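# Raise the tap lever fully, then release it

## Task

Push the tap's lever up until it reaches its highest position, and finish with neither hand touching the lever.

## Robot and tools

Robot: two arms, left_arm and right_arm. The left arm has a left hand and the right arm has a right hand; the left hand is the mirror image of the right. Base poses in the scene frame: left_arm at (+0.024, +0.308, 0) m with quat_wxyz (+1.000, 0, 0, -0.014), and right_arm at (+0.040, -0.257, 0) m with quat_wxyz (+1.000, 0, 0, +0.009). A camera stand sits behind the arms. Objects may occasionally get a small push from outside.

Frames: the scene frame has its origin at table height, midway between the nominal bases. +z is up, +x points out over the table, and +y points toward the left_arm side. Image sides do not follow these names. Each arm reports its hand pose, velocities and wrist-camera pose in its own base frame. Fixed cameras and the table use the scene frame.

Hand point: a point 0.05 m in front of the palm and 0.15 m out from the wrist face. Its axes:
- +z runs along the straight fingers, which reach 0.06 to 0.07 m past the point.
- +y points out of the palm; the finger centre lines sit 0.06 m behind the point along -y.
- +x runs across the palm away from the thumb on the right hand, and toward the thumb on the left hand.
A bracket on the little-finger side of the wrist sticks out up to 0.10 m across the palm and can strike things.

execute_actions(actions, cameras): actions is a list of up to 15 rows. Each row is one control step of 1/30 s. A shorter list repeats its last row for the remaining steps. Every row holds 28 numbers in [-1, 1], covering both arms in one list, in this order:
- left arm pose: dx, dy, dz, rx, ry, rz
- left hand motors: little, ring, middle, index, thumb_bend, thumb_turn
- left hand settings: force_limit, speed
- then the same 14 numbers for the right arm and hand.
The pose numbers are an offset, not a pose. Each one counts from that arm's Hand target as it was when the action began, and every row counts from that same start, not from the row before it. The offsets use the arm's own base axes, and rotation happens about the Hand target position. Scale: 1.0 equals 0.6 m or 180 degrees. rx, ry, rz together form one rotation vector. Sending the same offset again moves the arm further. All-zero pose numbers re-command the current Hand target.

move(target, speed, blend, blocking, cameras): steers each hand point in a straight line toward target. Target is one 28-number row or a list of up to 15 rows. Each row is an offset from the Hand target at the start of the move, and every row in a list counts from that same start.
- speed: in m/s, from 0.002 to 4.3, default 0.25. Rotation is capped at twice that value in rad/s.
- blend: in metres; it rounds corners between listed targets. 0 means stop at each target.
- blocking=false returns after about 0.5 s while the move keeps running.
Moves do not avoid obstacles or the other arm. Keep paths away from an arm's own base. The result adds a move: line giving how the move ended (done, off_target, moving, held, fault) and which limits acted (paced = pose was clipped, held = steps were withheld). Neither done nor off_target tells you whether the arm is touching anything.

wait(seconds 0 to 10): lets the scene run while the arms hold their last command. stop(): brakes a running move. zoom_image(camera, region [x0, y0, x1, y1] in pixels, at most 504 by 504): gives a closer look at the latest image from one camera. show_instructions(): shows the reference pages. finished_scene(scene): ends the current scene, given by its number, and cannot be undone.

Cameras: cam_head_left, cam_head_right, cam_high, cam_low, cam_left_wrist and cam_right_wrist, all 672x504. Images come back when actions is empty or when cameras names them; ["all"] requests every camera.

Hand motors: -1 means open or straight and +1 means closed. thumb_turn at +1 puts the thumb in front of the palm; at -1 the thumb lies beside it. force_limit runs from about 0 N at -1 to 10 N at +1 (15 N for the thumb motors). speed reaches full at +0.48; use -0.94 or lower for gentle closing. Every row must repeat the hand's previous eight numbers to leave it unchanged. Before any row has been sent in a scene, use hand_measured plus hand_force_limit and hand_speed. A motor starts only when its target changes by 0.002 or more.

Reading results:
- end_effector_position (m) and end_effector_quat_wxyz are given in each arm's base frame.
- Hand target is the last commanded pose after clipping; the next offsets count from it.
- hand_measured, hand_stopped_by (moving, target, force, stalled, fault) and hand_load_n list the six motors in row order.
- Joint torques and velocities are included; torques are noisy and affected by friction.
- MOTOR HOT appears at 85 °C. At 100 °C an arm drops into an OVER-TEMPERATURE FAULT.
The hand often rests 1 to 3 cm short of its target, usually low, and that alone does not mean contact. Orientation commands are clipped to within 40 degrees of the current orientation.

Cautions:
- Approach the lever slowly and lift it from below with the fingers or palm.
- Do not overshoot hard against the lever's stop; a target far past a contact presses harder.
- To end a push, command the target back past the hand point.
- Do not let the arms bump or squeeze each other.
- Do not knock anything off the table.
- Avoid long stretched-out holds that heat the motors.
- Finish with the hand withdrawn clear of the lever.

Each tool is called after ">>>" as name([rows], argument=value, ...), one row to a line, values as JSON.

Reference images:

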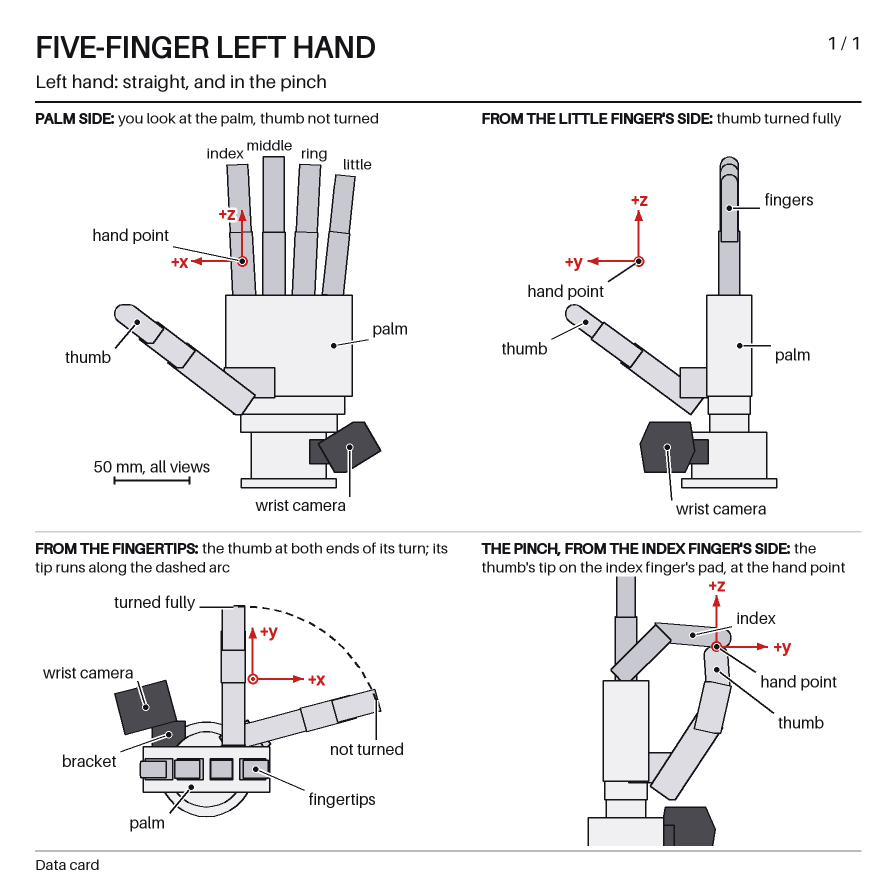

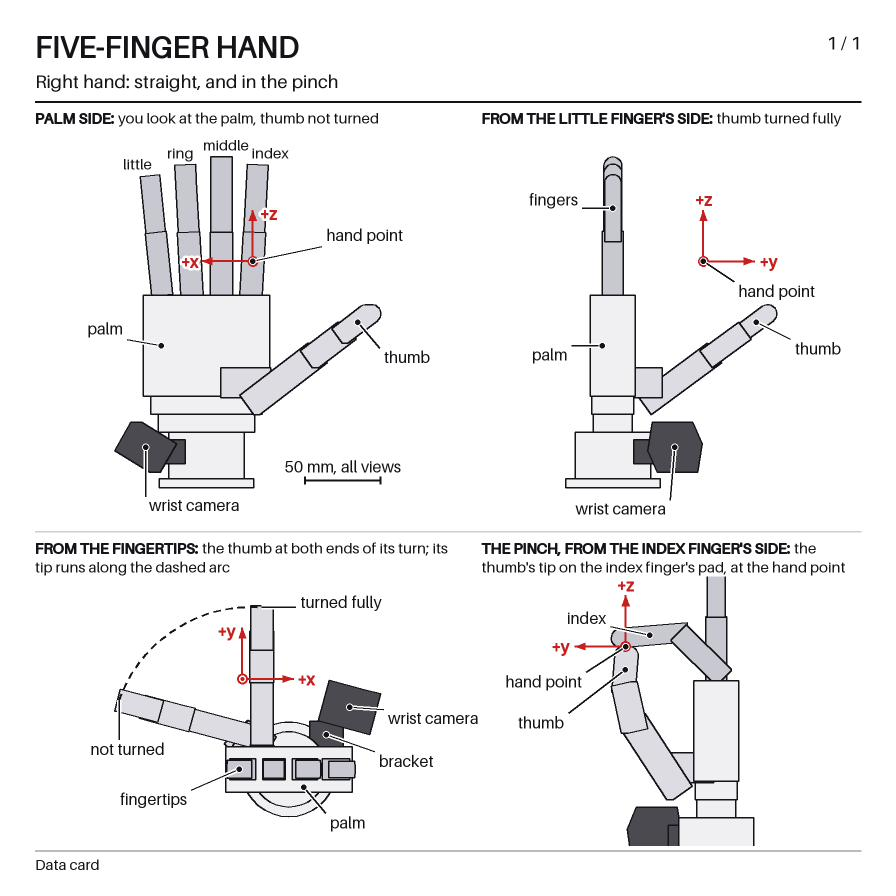

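## Session

>>> execute_actions(actions=[])

>>> zoom_image(camera="cam_high", region=[100, 110, 300, 340])

>>> zoom_image(camera="cam_head_right", region=[390, 50, 530, 180])

>>> zoom_image(camera="cam_head_left", region=[380, 50, 520, 180])

Scene clock: 0.00 s.
left_arm: end_effector_position=(+0.4051, +0.0276, +0.2233) hand_measured=(-1.000, -1.000, -1.000, -1.000, -1.000, -1.000) hand_load_n=(+0.0, +0.0, +0.0, +0.0, +0.0, +0.0) hand_stopped_by=(target, target, target, target, target, target) hand_force_limit=0.00 hand_speed=-0.80 end_effector_quat_wxyz=(+0.002, -0.650, +0.760, +0.005) | right_arm: end_effector_position=(+0.8781, +0.2006, +0.3485) hand_measured=(-1.000, -1.000, -1.000, -1.000, -1.000, -1.000) hand_load_n=(+0.0, +0.0, +0.0, +0.0, +0.0, +0.0) hand_stopped_by=(target, target, target, target, target, target) hand_force_limit=0.00 hand_speed=-0.80 end_effector_quat_wxyz=(-0.539, +0.638, -0.144, +0.531)
Joint positions: left_arm=[0.1 1.574 1.528 -1.528 -0.01 0.256] | right_arm=[0.136 2.063 1.915 0.308 -0.431 -0.489]
Joint velocities: within noise
Joint torques (N m): no reading
Motor temperatures (°C): left_arm=[38 32 38 33 28 27] | right_arm=[36 32 35 33 29 27]
Heat: left arm: hottest waist 38 °C; right arm: hottest waist 36 °C.
Hand target: left_arm +0.4116, +0.0283, +0.2320; +0.013, -0.650, +0.760, -0.003 | right_arm +0.8811, +0.2010, +0.3615; -0.542, +0.631, -0.138, +0.538
camera_calibration:
cam_left_wrist: T_world_to_cam=[[0.91243, -0.405508, -0.0550944, -0.339934], [-0.314618, -0.781183, 0.53923, 0.0232804], [-0.261701, -0.474675, -0.840355, 0.423932], [0, 0, 0, 1]] pos_world=[0.428434, 0.0815702, 0.324971]
cam_right_wrist: T_world_to_cam=[[0.441912, -0.575164, -0.688405, -0.0357301], [-0.711924, 0.242034, -0.65923, 0.797558], [0.545782, 0.781413, -0.302515, -0.410449], [0, 0, 0, 1]] pos_world=[0.807606, 0.107143, 0.37701]

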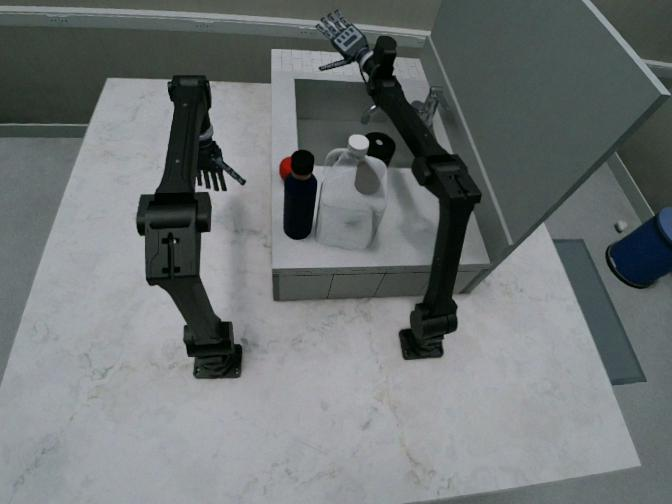

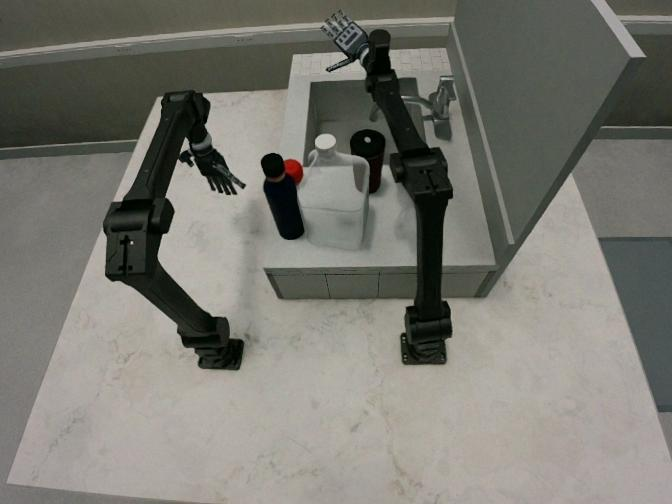

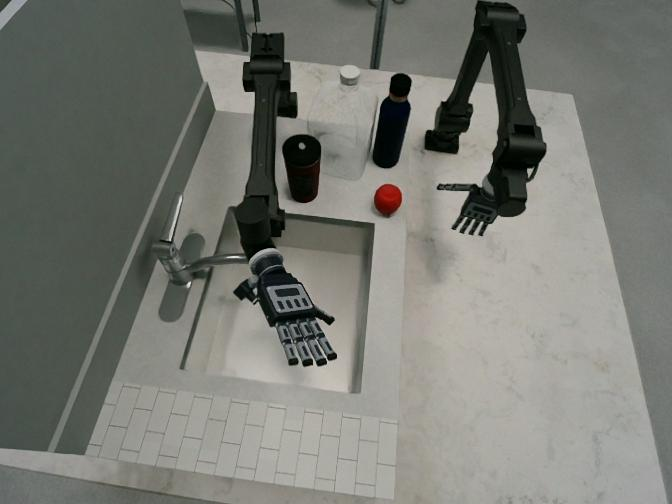

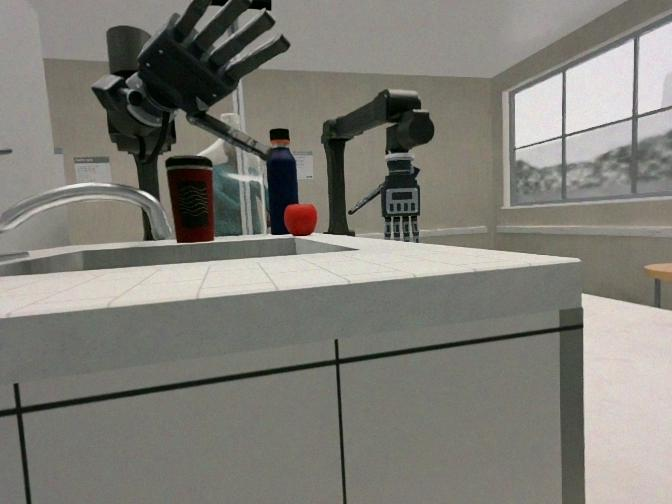

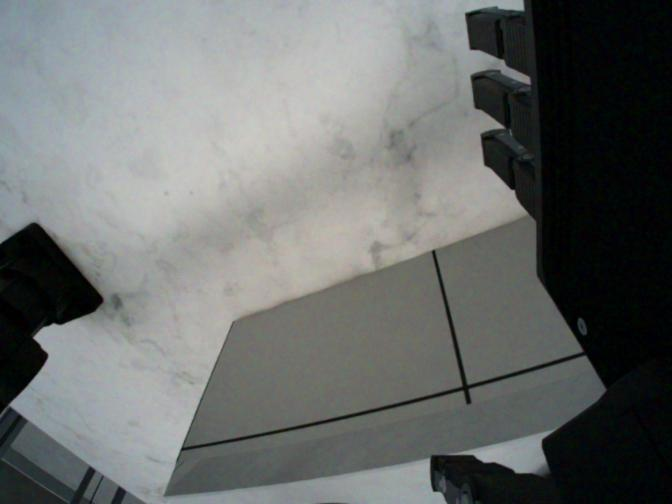

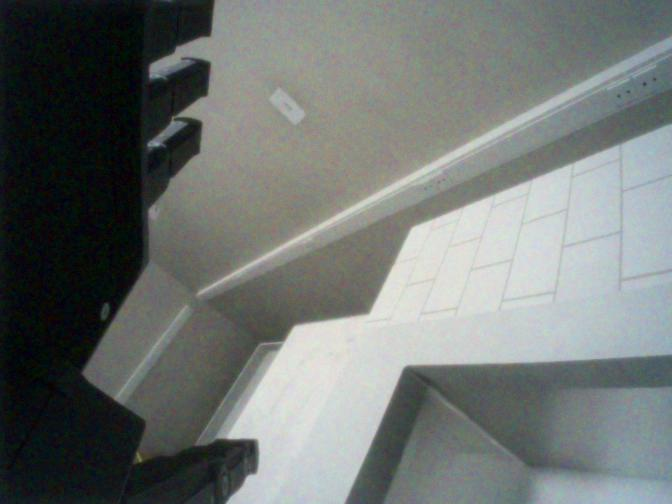

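Scaled by 2.191 from the camera's 672x504 image, which has a finer 960x720 frame.

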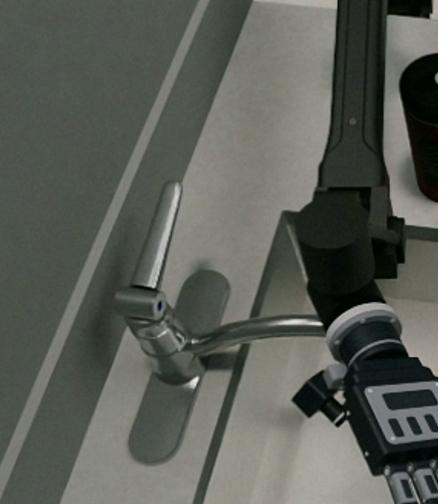

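Scaled by 3.600 from the camera's 672x504 image, which has a finer 960x720 frame.

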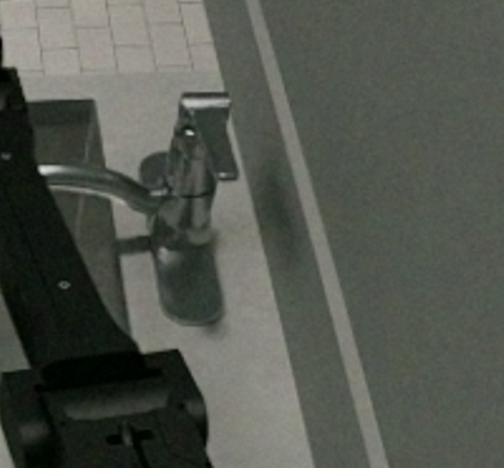

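Scaled by 3.600 from the camera's 672x504 image, which has a finer 960x720 frame.

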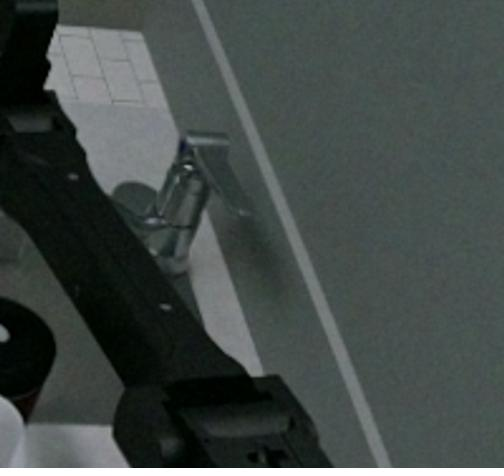

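>>> move([
  [0,0,0,0,0,0,-1,-1,-1,-1,-1,-1,0,-0.8,-0.197,-0.097,0.231,0.03,0.056,-0.168,1,1,1,-1,-1,-1,0,0],
  [0,0,0,0,0,0,-1,-1,-1,-1,-1,-1,0,-0.8,-0.668,-0.372,0.164,0.0854,0.1599,-0.4803,1,1,1,-1,-1,-1,0,0],
  [0,0,0,0,0,0,-1,-1,-1,-1,-1,-1,0,-0.8,-0.673,-0.455,-0.08,0.0854,0.1599,-0.4803,1,1,1,-1,-1,-1,0,0],
], speed=[0.25,0.25,0.15], blend=[0.05,0.04,0], cameras=["all"])

>>> zoom_image(camera="cam_high", region=[120, 110, 280, 300])

Scene clock: 65.73 s.
left_arm: end_effector_position=(+0.4051, +0.0276, +0.2233) hand_measured=(-1.000, -1.000, -1.000, -1.000, -1.000, -1.000) hand_load_n=(+0.0, +0.0, +0.0, +0.0, +0.0, +0.0) hand_stopped_by=(target, target, target, target, target, target) hand_force_limit=0.00 hand_speed=-0.80 end_effector_quat_wxyz=(+0.002, -0.650, +0.760, +0.005) | right_arm: end_effector_position=(+0.4769, -0.0663, +0.3029) hand_measured=(+1.000, +1.000, +1.000, -1.000, -1.000, -1.000) hand_load_n=(+0.0, +0.0, +0.0, +0.0, +0.0, +0.0) hand_stopped_by=(target, target, target, target, target, target) hand_force_limit=0.00 hand_speed=0.00 end_effector_quat_wxyz=(+0.050, -0.406, +0.708, -0.575)
Joint positions: left_arm=[0.1 1.574 1.528 -1.528 -0.01 0.256] | right_arm=[0.167 1.206 1.127 -0.611 1.021 0.18]
Joint torques (N m): left_arm=[-0.21 -12.81 10.55 0.12 0 -0.19] | right_arm=[-1.08 -10.87 9.39 2.19 0.41 -0.36]
Motor temperatures (°C): left_arm=[37 34 43 32 28 27] | right_arm=[36 34 42 33 29 27]
Heat: left arm: hottest elbow 43 °C; right arm: hottest elbow 42 °C.
Hand target: left_arm +0.4116, +0.0283, +0.2320; +0.013, -0.650, +0.760, -0.003 | right_arm +0.4772, -0.0721, +0.3136; +0.056, -0.399, +0.708, -0.580
Off the commanded pose: left_arm 0.011 m, 2 deg | right_arm 0.012 m, 1 deg.
move: off_target (left_arm, right_arm)
camera_calibration:
cam_left_wrist: T_world_to_cam=[[0.91243, -0.405508, -0.0550944, -0.339934], [-0.314618, -0.781183, 0.53923, 0.0232804], [-0.261701, -0.474675, -0.840355, 0.423932], [0, 0, 0, 1]] pos_world=[0.428434, 0.0815702, 0.324971]
cam_right_wrist: T_world_to_cam=[[-0.688127, -0.120147, -0.715574, 0.533991], [0.140532, 0.945453, -0.293887, 0.0759593], [0.711851, -0.302793, -0.633707, -0.0473735], [0, 0, 0, 1]] pos_world=[0.390502, -0.0220026, 0.374413]

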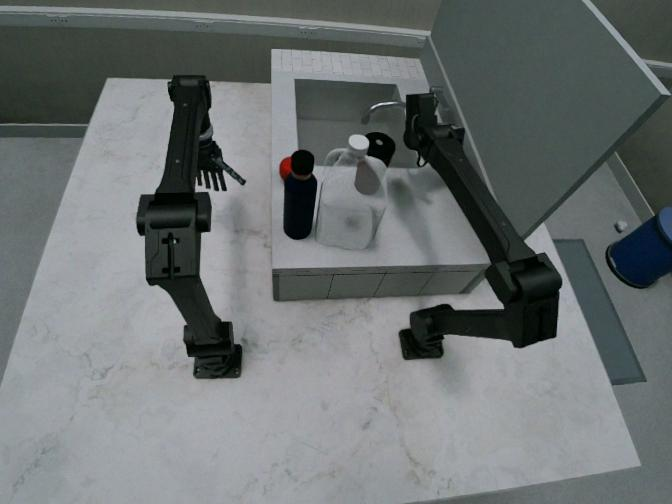

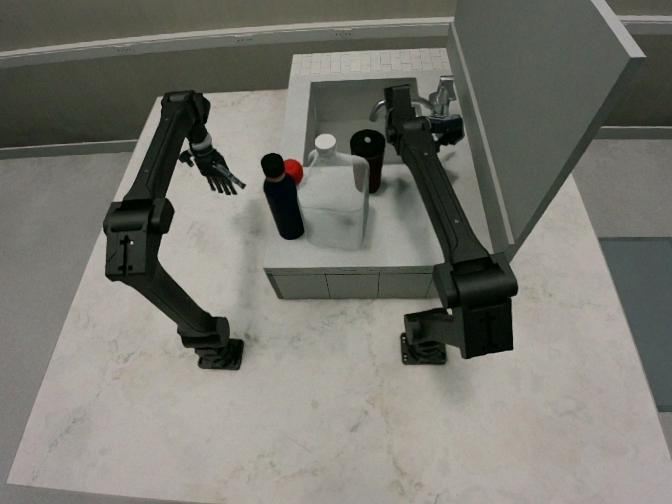

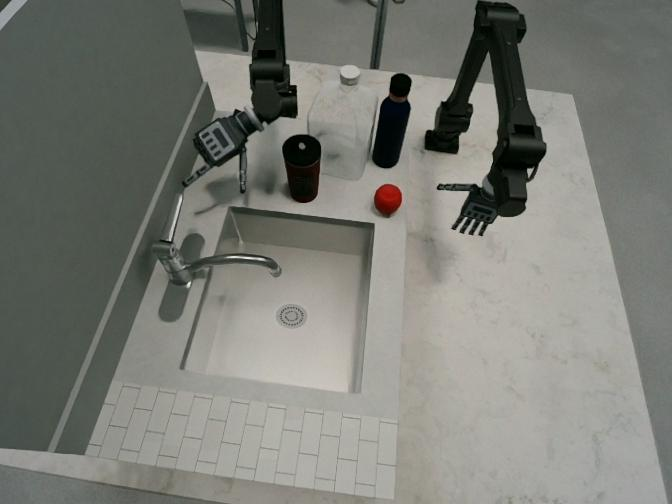

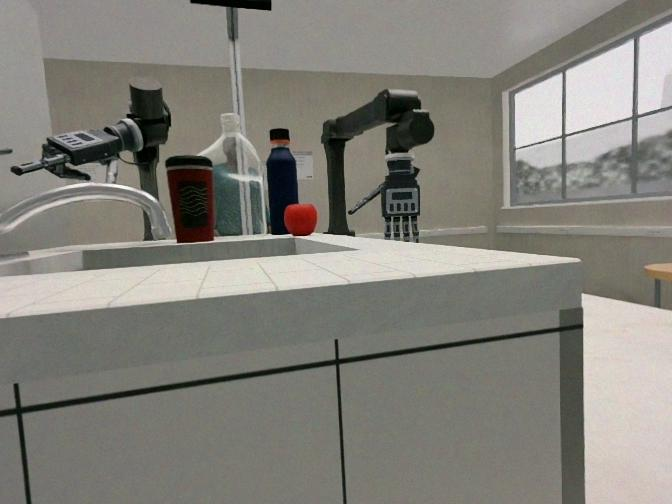

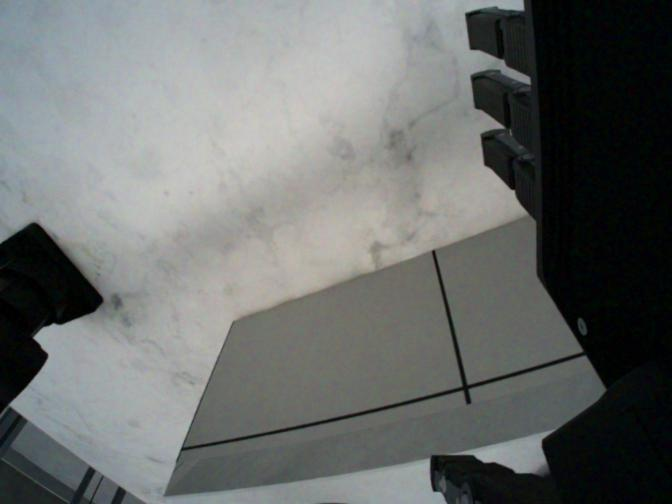

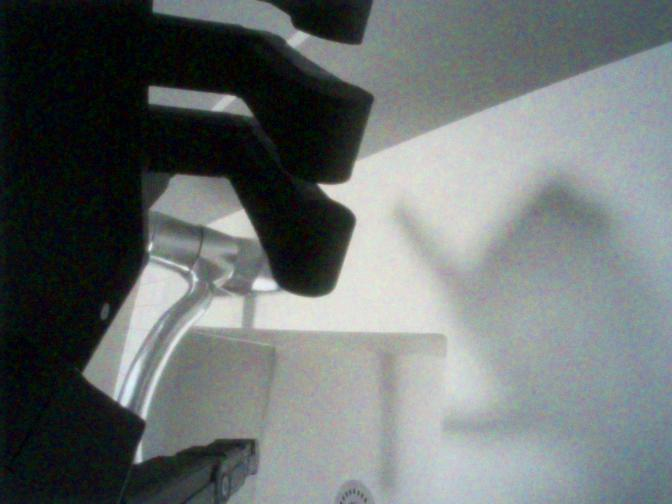

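Scaled by 2.653 from the camera's 672x504 image, which has a finer 960x720 frame.

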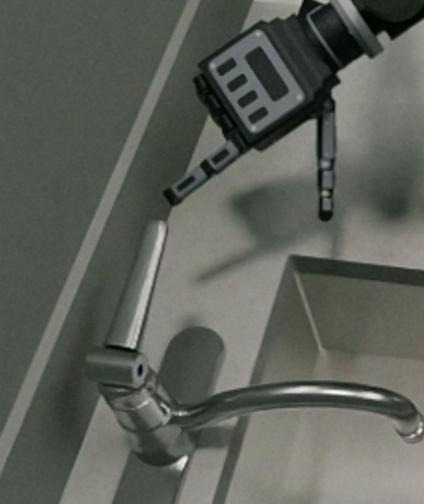

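>>> move([
  [0,0,0,0,0,0,-1,-1,-1,-1,-1,-1,0,-0.8,0.02,-0.037,-0.055,0,0,0,1,1,1,-1,-1,-1,0,0],
  [0,0,0,0,0,0,-1,-1,-1,-1,-1,-1,0,-0.8,0.145,-0.037,-0.04,0,0,0,1,1,1,-1,-1,-1,0,0],
], speed=0.1, blend=[0.01,0], cameras=["cam_high","cam_low"])

>>> zoom_image(camera="cam_high", region=[120, 110, 280, 300])

Scene clock: 74.27 s.
left_arm: end_effector_position=(+0.4051, +0.0276, +0.2233) hand_measured=(-1.000, -1.000, -1.000, -1.000, -1.000, -1.000) hand_load_n=(-0.5, +0.0, +0.0, +0.0, +0.0, +0.0) hand_stopped_by=(target, target, target, target, target, target) hand_force_limit=0.00 hand_speed=-0.80 end_effector_quat_wxyz=(+0.002, -0.650, +0.760, +0.005) | right_arm: end_effector_position=(+0.5509, -0.0865, +0.2729) hand_measured=(+1.000, +1.000, +1.000, -1.000, -1.000, -1.000) hand_load_n=(+0.0, +0.0, +0.0, +0.0, +0.0, +0.0) hand_stopped_by=(target, target, target, target, target, target) hand_force_limit=0.00 hand_speed=0.00 end_effector_quat_wxyz=(+0.049, -0.410, +0.708, -0.573)
Joint positions: left_arm=[0.1 1.574 1.528 -1.528 -0.01 0.256] | right_arm=[0.095 1.398 1.216 -0.447 0.959 0.099]
Joint torques (N m): left_arm=[-0.15 -12.75 10.58 0.13 -0.01 -0.18] | right_arm=[-1.67 -11.69 12.12 1.91 0.34 -0.38]
Heat: left arm: hottest elbow 43 °C; right arm: hottest elbow 41 °C.
Hand target: left_arm +0.4116, +0.0283, +0.2320; +0.013, -0.650, +0.760, -0.003 | right_arm +0.5643, -0.0943, +0.2895; +0.056, -0.399, +0.708, -0.580
Off the commanded pose: left_arm 0.011 m, 2 deg | right_arm 0.023 m, 2 deg.
move: off_target (left_arm, right_arm)
Images, in order (width x height): cam_high 672x504, cam_low 672x504.

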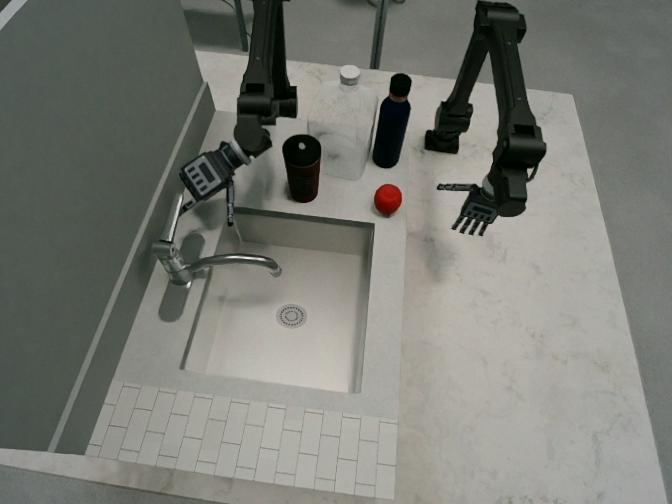

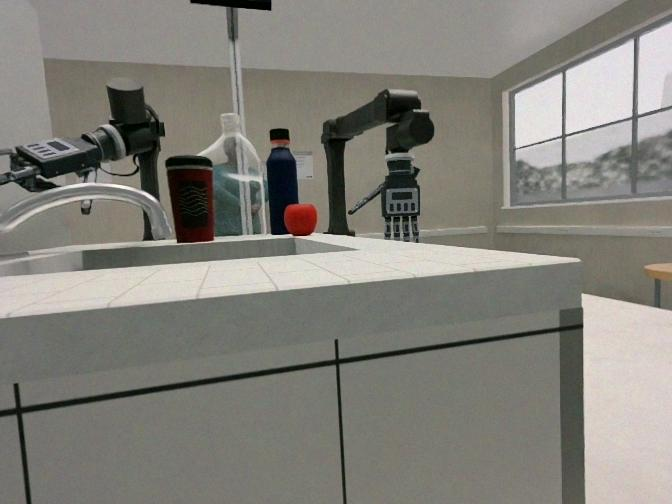

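Scaled by 2.653 from the camera's 672x504 image, which has a finer 960x720 frame.

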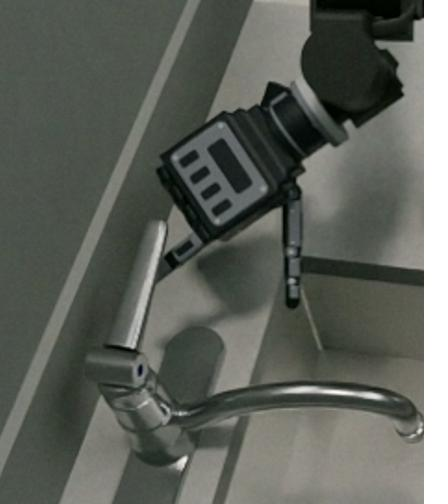

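>>> move([
  [0,0,0,0,0,0,-1,-1,-1,-1,-1,-1,0,-0.8,0.013,-0.015,0.0,0,0,0,1,1,1,-1,-1,-1,0,0],
  [0,0,0,0,0,0,-1,-1,-1,-1,-1,-1,0,-0.8,0.02,-0.015,0.12,0,0,0,1,1,1,-1,-1,-1,0,0],
], speed=0.08, blend=[0.01,0], cameras=["cam_high","cam_low"])

>>> zoom_image(camera="cam_high", region=[120, 110, 280, 300])

Scene clock: 82.23 s.
left_arm: end_effector_position=(+0.4051, +0.0276, +0.2233) hand_measured=(-1.000, -1.000, -1.000, -1.000, -1.000, -1.000) hand_load_n=(+0.0, +0.0, +0.0, +0.0, +0.0, +0.0) hand_stopped_by=(target, target, target, target, target, target) hand_force_limit=0.00 hand_speed=-0.80 end_effector_quat_wxyz=(+0.002, -0.650, +0.760, +0.005) | right_arm: end_effector_position=(+0.5612, -0.0966, +0.3259) hand_measured=(+1.000, +1.000, +1.000, -1.000, -1.000, -1.000) hand_load_n=(+0.0, +0.0, +0.0, -0.5, +0.0, +0.0) hand_stopped_by=(target, target, target, target, target, target) hand_force_limit=0.00 hand_speed=0.00 end_effector_quat_wxyz=(+0.037, -0.422, +0.707, -0.567)
Joint positions: left_arm=[0.1 1.574 1.528 -1.528 -0.01 0.256] | right_arm=[0.071 1.419 1.386 -0.608 0.936 0.069]
Joint torques (N m): left_arm=[-0.26 -12.75 10.61 0.16 0 -0.19] | right_arm=[-1.2 -12.98 14.43 1.69 0.55 -0.27]
Heat: left arm: hottest elbow 43 °C; right arm: hottest elbow 42 °C.
Hand target: left_arm +0.4116, +0.0283, +0.2320; +0.013, -0.650, +0.760, -0.003 | right_arm +0.5762, -0.1032, +0.3617; +0.057, -0.399, +0.708, -0.580
Off the commanded pose: left_arm 0.011 m, 2 deg | right_arm 0.039 m, 4 deg.
move: off_target (left_arm, right_arm); blend cut to 0.0064 m at target 1
Images, in order (width x height): cam_high 672x504, cam_low 672x504.

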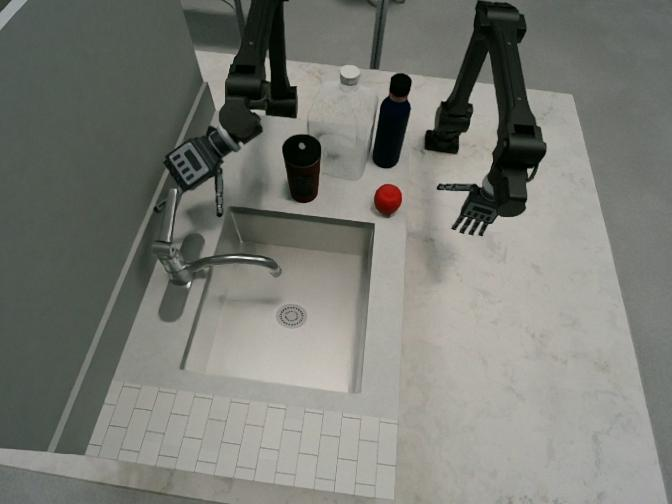

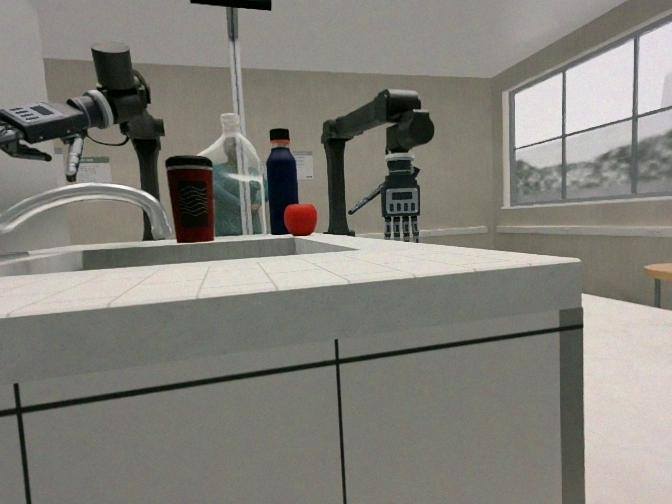

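Scaled by 2.653 from the camera's 672x504 image, which has a finer 960x720 frame.

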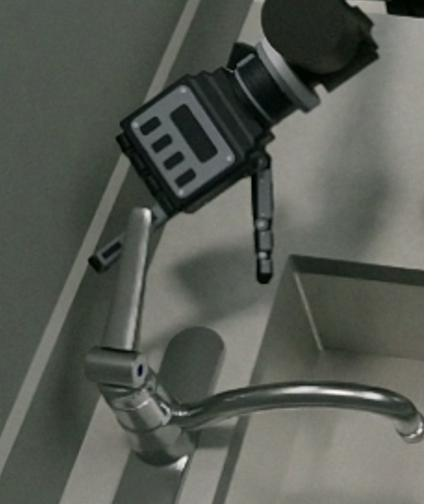

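>>> move(target=[0,0,0,0,0,0,-1,-1,-1,-1,-1,-1,0,-0.8,0.015,0.01,0.07,0,0,0,1,1,1,-1,-1,-1,0,0], speed=0.08, cameras=["cam_high","cam_low"])

>>> zoom_image(camera="cam_high", region=[120, 110, 280, 300])

Scene clock: 87.87 s.
left_arm: end_effector_position=(+0.4051, +0.0276, +0.2233) hand_measured=(-1.000, -1.000, -1.000, -1.000, -1.000, -1.000) hand_load_n=(+0.0, +0.0, +0.0, +0.0, +0.0, +0.0) hand_stopped_by=(target, target, target, target, target, target) hand_force_limit=0.00 hand_speed=-0.80 end_effector_quat_wxyz=(+0.002, -0.650, +0.760, +0.005) | right_arm: end_effector_position=(+0.5698, -0.0974, +0.3716) hand_measured=(+1.000, +1.000, +1.000, -1.000, -1.000, -1.000) hand_load_n=(+0.0, +0.0, +0.0, -1.0, +0.0, +0.0) hand_stopped_by=(target, target, target, target, target, target) hand_force_limit=0.00 hand_speed=0.00 end_effector_quat_wxyz=(+0.032, -0.420, +0.707, -0.568)
Joint positions: left_arm=[0.1 1.574 1.528 -1.528 -0.01 0.256] | right_arm=[0.071 1.449 1.536 -0.733 0.946 0.069]
Joint torques (N m): left_arm=[-0.21 -12.86 10.59 0.13 -0.01 -0.18] | right_arm=[-0.15 -13.22 14.24 1.85 0.54 -0.18]
Heat: left arm: hottest elbow 43 °C; right arm: hottest elbow 42 °C.
Hand target: left_arm +0.4116, +0.0283, +0.2320; +0.013, -0.650, +0.760, -0.003 | right_arm +0.5852, -0.0972, +0.4037; +0.057, -0.399, +0.708, -0.580
Off the commanded pose: left_arm 0.011 m, 2 deg | right_arm 0.036 m, 4 deg.
move: off_target (left_arm, right_arm)
Images, in order (width x height): cam_high 672x504, cam_low 672x504.

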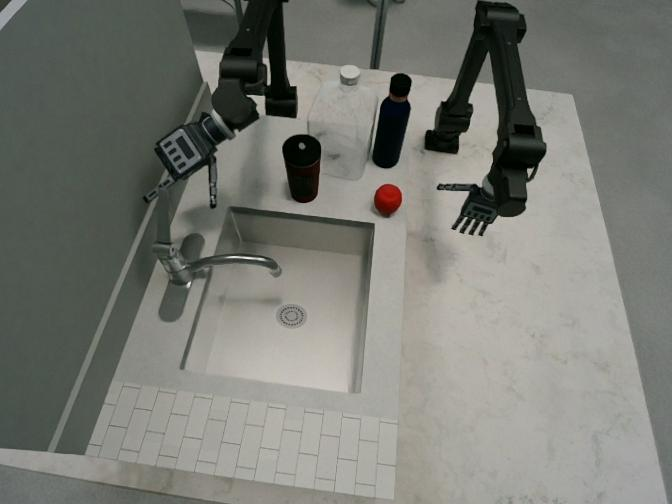

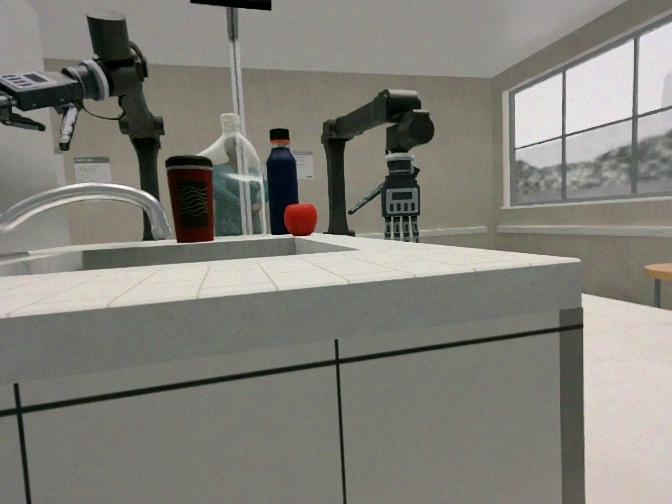

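Scaled by 2.653 from the camera's 672x504 image, which has a finer 960x720 frame.

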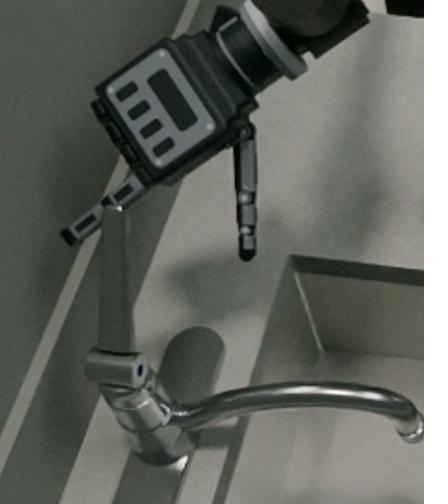

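>>> move(target=[0,0,0,0,0,0,-1,-1,-1,-1,-1,-1,0,-0.8,0.08,0.01,0.01,0,0,0,1,1,1,-1,-1,-1,0,0], speed=0.08, cameras=["cam_high","cam_low"])

>>> zoom_image(camera="cam_high", region=[120, 110, 280, 300])

Scene clock: 92.97 s.
left_arm: end_effector_position=(+0.4051, +0.0276, +0.2233) hand_measured=(-1.000, -1.000, -1.000, -1.000, -1.000, -1.000) hand_load_n=(+0.0, +0.0, +0.0, +0.0, +0.0, +0.0) hand_stopped_by=(target, target, target, target, target, target) hand_force_limit=0.00 hand_speed=-0.80 end_effector_quat_wxyz=(+0.002, -0.650, +0.760, +0.005) | right_arm: end_effector_position=(+0.6163, -0.0972, +0.3958) hand_measured=(+1.000, +1.000, +1.000, -1.000, -1.000, -1.000) hand_load_n=(+0.0, +0.0, +0.0, -1.0, +0.0, +0.0) hand_stopped_by=(target, target, target, target, target, target) hand_force_limit=0.00 hand_speed=0.00 end_effector_quat_wxyz=(+0.036, -0.406, +0.707, -0.578)
Joint positions: left_arm=[0.1 1.574 1.528 -1.528 -0.01 0.256] | right_arm=[0.071 1.571 1.721 -0.767 0.967 0.069]
Joint torques (N m): left_arm=[-0.15 -12.81 10.55 0.13 0 -0.18] | right_arm=[0.38 -13.51 13.18 1.59 -0.04 -0.1]
Heat: left arm: hottest elbow 44 °C; right arm: hottest elbow 42 °C.
Hand target: left_arm +0.4116, +0.0283, +0.2320; +0.013, -0.650, +0.760, -0.003 | right_arm +0.6332, -0.0912, +0.4095; +0.056, -0.399, +0.708, -0.580
Off the commanded pose: left_arm 0.011 m, 2 deg | right_arm 0.023 m, 3 deg.
move: off_target (left_arm, right_arm)
Images, in order (width x height): cam_high 672x504, cam_low 672x504.

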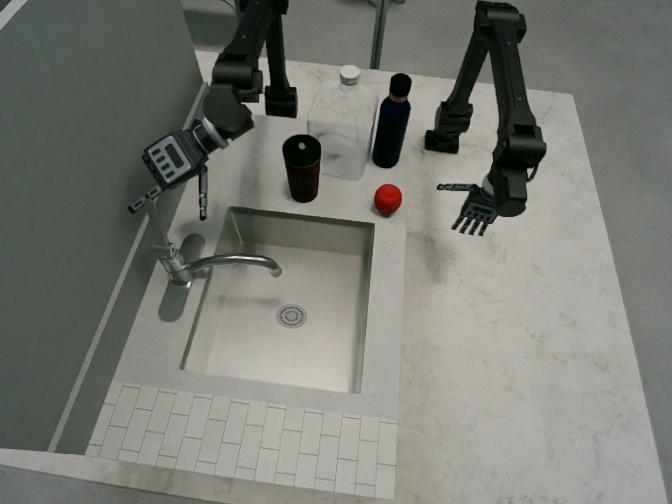

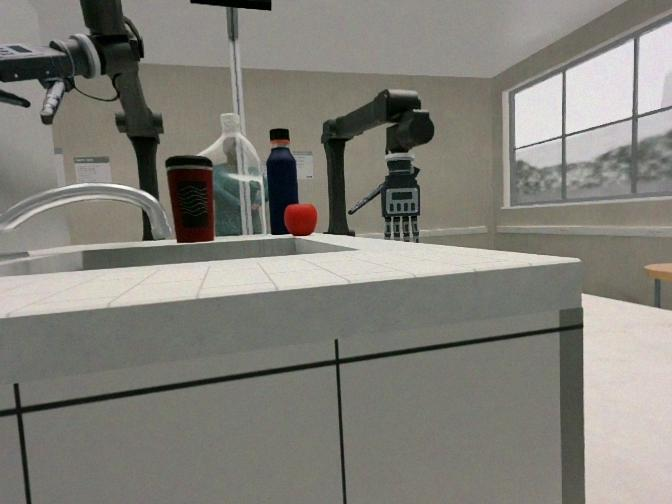

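Scaled by 2.653 from the camera's 672x504 image, which has a finer 960x720 frame.

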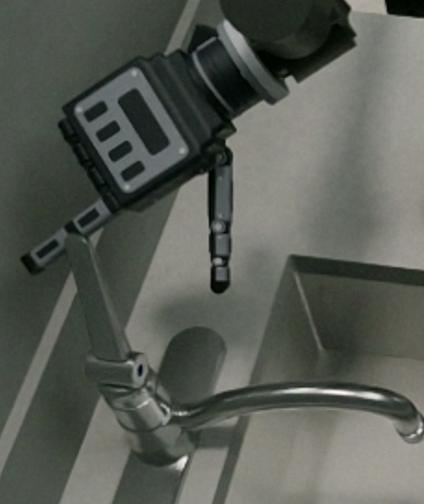

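>>> move(target=[0,0,0,0,0,0,-1,-1,-1,-1,-1,-1,0,-0.8,0.08,0.0,-0.035,0,0,0,1,1,1,-1,-1,-1,0,0], speed=0.08, cameras=["cam_high","cam_low"])

>>> zoom_image(camera="cam_high", region=[120, 110, 280, 300])

Scene clock: 101.00 s.
left_arm: end_effector_position=(+0.4051, +0.0276, +0.2233) hand_measured=(-1.000, -1.000, -1.000, -1.000, -1.000, -1.000) hand_load_n=(+0.0, +0.0, +0.0, +0.0, +0.0, +0.0) hand_stopped_by=(target, target, target, target, target, target) hand_force_limit=0.00 hand_speed=-0.80 end_effector_quat_wxyz=(+0.002, -0.650, +0.760, +0.005) | right_arm: end_effector_position=(+0.6453, -0.1177, +0.3866) hand_measured=(+1.000, +1.000, +1.000, -1.000, -1.000, -1.000) hand_load_n=(+0.0, +0.0, +0.0, -0.5, +0.0, +0.0) hand_stopped_by=(target, target, target, target, target, target) hand_force_limit=0.00 hand_speed=0.00 end_effector_quat_wxyz=(+0.018, -0.391, +0.713, -0.582)
Joint positions: left_arm=[0.1 1.574 1.528 -1.528 -0.01 0.256] | right_arm=[0.04 1.665 1.81 -0.767 0.987 0.069]
Joint torques (N m): left_arm=[-0.03 -12.75 10.59 0.16 0.01 -0.19] | right_arm=[2.49 -13.27 13.35 2.96 -0.87 -0.14]
Heat: left arm: hottest elbow 44 °C; right arm: hottest elbow 42 °C.
Hand target: left_arm +0.4116, +0.0283, +0.2320; +0.013, -0.650, +0.760, -0.003 | right_arm +0.6812, -0.0912, +0.3885; +0.056, -0.399, +0.708, -0.580
Off the commanded pose: left_arm 0.011 m, 2 deg | right_arm 0.045 m, 5 deg.
move: off_target (left_arm, right_arm)
Images, in order (width x height): cam_high 672x504, cam_low 672x504.

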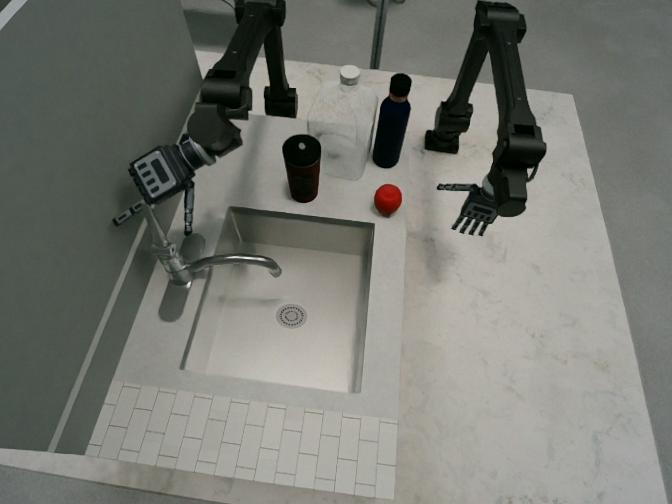

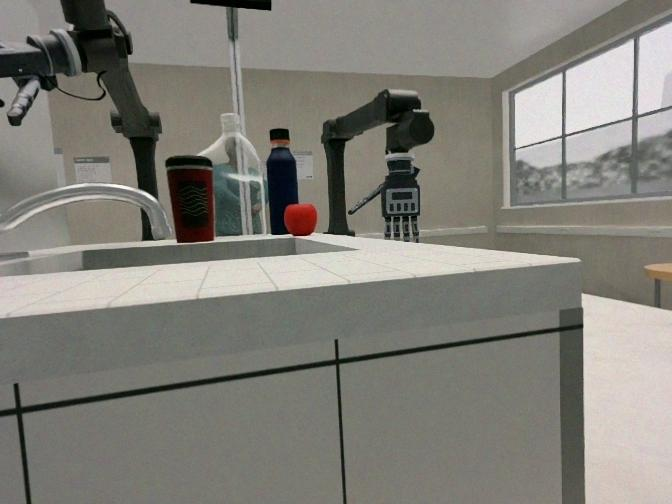

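Scaled by 2.653 from the camera's 672x504 image, which has a finer 960x720 frame.

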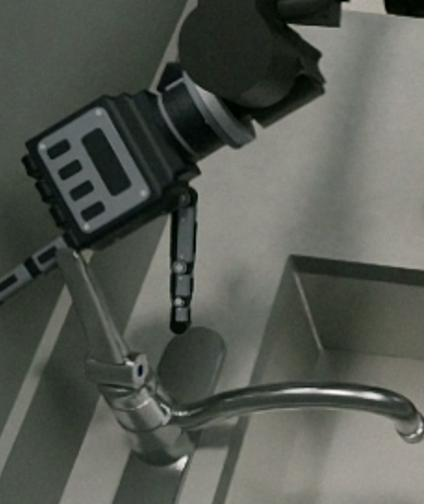

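>>> wait(seconds=0, cameras=["cam_head_left","cam_head_right"])

>>> zoom_image(camera="cam_head_right", region=[380, 30, 500, 140])

>>> zoom_image(camera="cam_head_left", region=[370, 40, 490, 150])

Scene clock: 105.47 s.
left_arm: end_effector_position=(+0.4051, +0.0276, +0.2233) hand_measured=(-1.000, -1.000, -1.000, -1.000, -1.000, -1.000) hand_load_n=(+0.0, +0.0, +0.0, +0.0, +0.0, +0.0) hand_stopped_by=(target, target, target, target, target, target) hand_force_limit=0.00 hand_speed=-0.80 end_effector_quat_wxyz=(+0.002, -0.650, +0.760, +0.005) | right_arm: end_effector_position=(+0.6453, -0.1177, +0.3866) hand_measured=(+1.000, +1.000, +1.000, -1.000, -1.000, -1.000) hand_load_n=(+0.0, +0.0, +0.0, -0.5, +0.0, +0.0) hand_stopped_by=(target, target, target, target, target, target) hand_force_limit=0.00 hand_speed=0.00 end_effector_quat_wxyz=(+0.018, -0.391, +0.713, -0.582)
Joint positions: left_arm=[0.1 1.574 1.528 -1.528 -0.01 0.256] | right_arm=[0.04 1.665 1.81 -0.767 0.987 0.069]
Joint torques (N m): left_arm=[-0.15 -12.69 10.61 0.16 0.01 -0.19] | right_arm=[2.9 -13.16 13.45 2.89 -0.87 -0.13]
Heat: left arm: hottest elbow 44 °C; right arm: hottest elbow 43 °C.
Hand target: left_arm +0.4116, +0.0283, +0.2320; +0.013, -0.650, +0.760, -0.003 | right_arm +0.6812, -0.0912, +0.3885; +0.056, -0.399, +0.708, -0.580
Off the commanded pose: left_arm 0.011 m, 2 deg | right_arm 0.045 m, 5 deg.
Images, in order (width x height): cam_head_left 672x504, cam_head_right 672x504.

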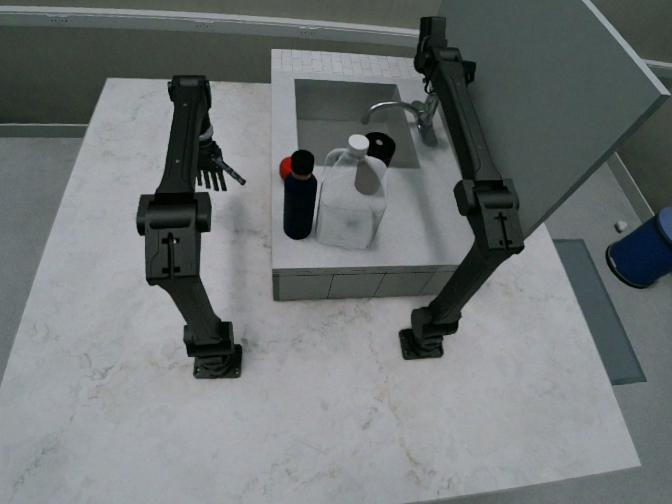

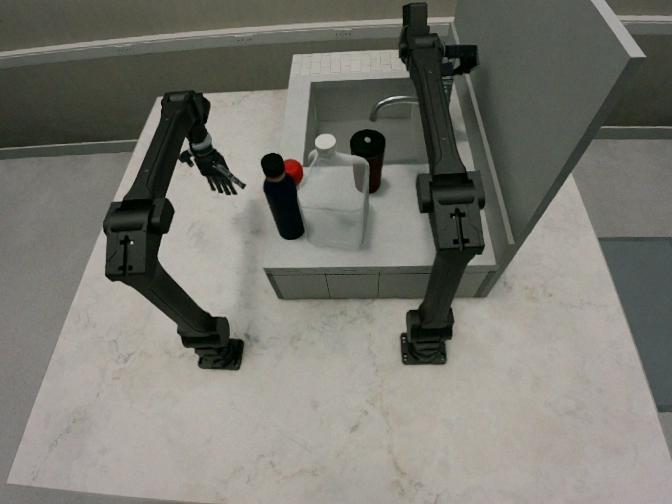

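Scaled by 4.200 from the camera's 672x504 image, which has a finer 960x720 frame.

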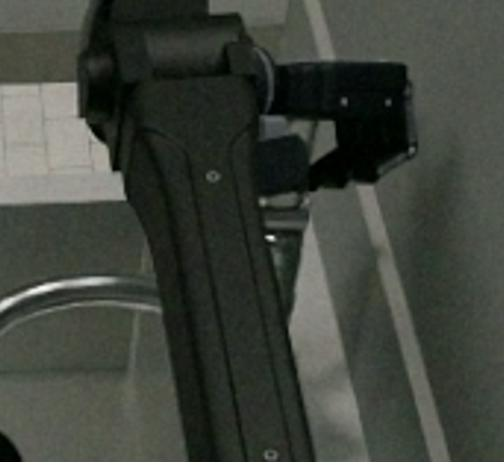

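Scaled by 4.200 from the camera's 672x504 image, which has a finer 960x720 frame.

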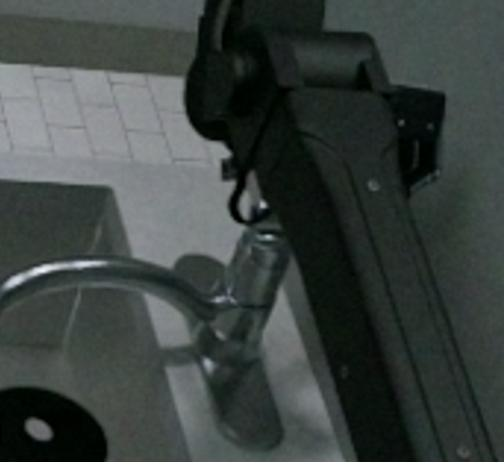

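>>> move(target=[0,0,0,0,0,0,-1,-1,-1,-1,-1,-1,0,-0.8,0.05,0.06,-0.01,0,0,0,1,1,1,-1,-1,-1,0,0], speed=0.08, cameras=["cam_high"])

>>> zoom_image(camera="cam_high", region=[120, 110, 280, 300])

Scene clock: 116.20 s.
left_arm: end_effector_position=(+0.4051, +0.0276, +0.2233) hand_measured=(-1.000, -1.000, -1.000, -1.000, -1.000, -1.000) hand_load_n=(+0.0, +0.0, +0.0, +0.0, +0.0, +0.0) hand_stopped_by=(target, target, target, target, target, target) hand_force_limit=0.00 hand_speed=-0.80 end_effector_quat_wxyz=(+0.002, -0.650, +0.760, +0.005) | right_arm: end_effector_position=(+0.6457, -0.1200, +0.3894) hand_measured=(+1.000, +1.000, +1.000, -1.000, -1.000, -1.000) hand_load_n=(+0.0, +0.0, +0.0, -1.0, +0.0, -0.5) hand_stopped_by=(target, target, target, target, target, target) hand_force_limit=0.00 hand_speed=0.00 end_effector_quat_wxyz=(-0.021, -0.389, +0.711, -0.585)
Joint positions: left_arm=[0.1 1.574 1.528 -1.528 -0.01 0.256] | right_arm=[0.049 1.715 1.888 -0.859 1.052 0.082]
Joint torques (N m): left_arm=[-0.15 -12.75 10.58 0.13 0 -0.2] | right_arm=[7.3 -11.05 14.69 3.49 -1.5 0.37]
Heat: left arm: hottest elbow 44 °C; right arm: hottest elbow 45 °C.
Hand target: left_arm +0.4116, +0.0283, +0.2320; +0.013, -0.650, +0.760, -0.003 | right_arm +0.7113, -0.0551, +0.3825; +0.057, -0.399, +0.708, -0.580
Off the commanded pose: left_arm 0.011 m, 2 deg | right_arm 0.092 m, 9 deg.
move: off_target (left_arm, right_arm)
Images, in order (width x height): cam_high 672x504.

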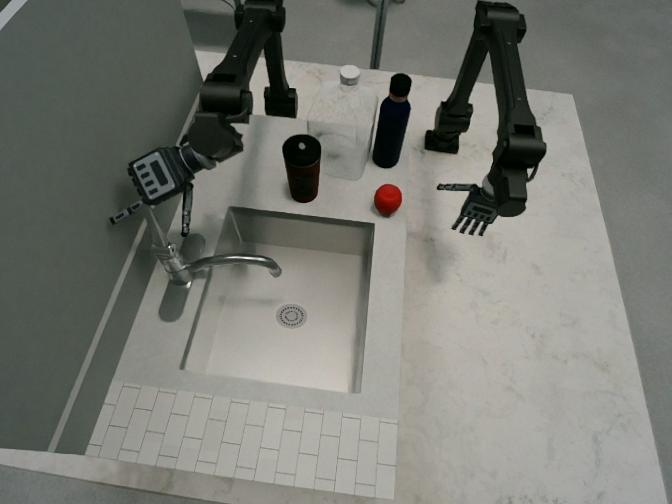

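Scaled by 2.653 from the camera's 672x504 image, which has a finer 960x720 frame.

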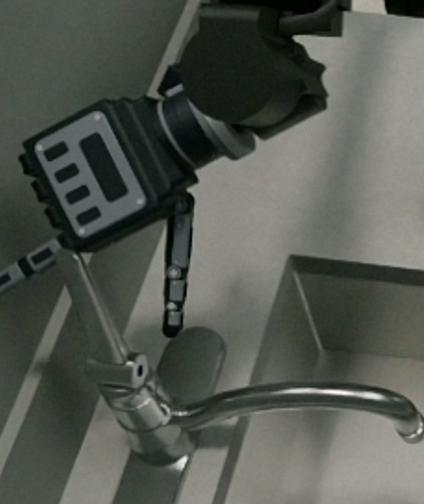

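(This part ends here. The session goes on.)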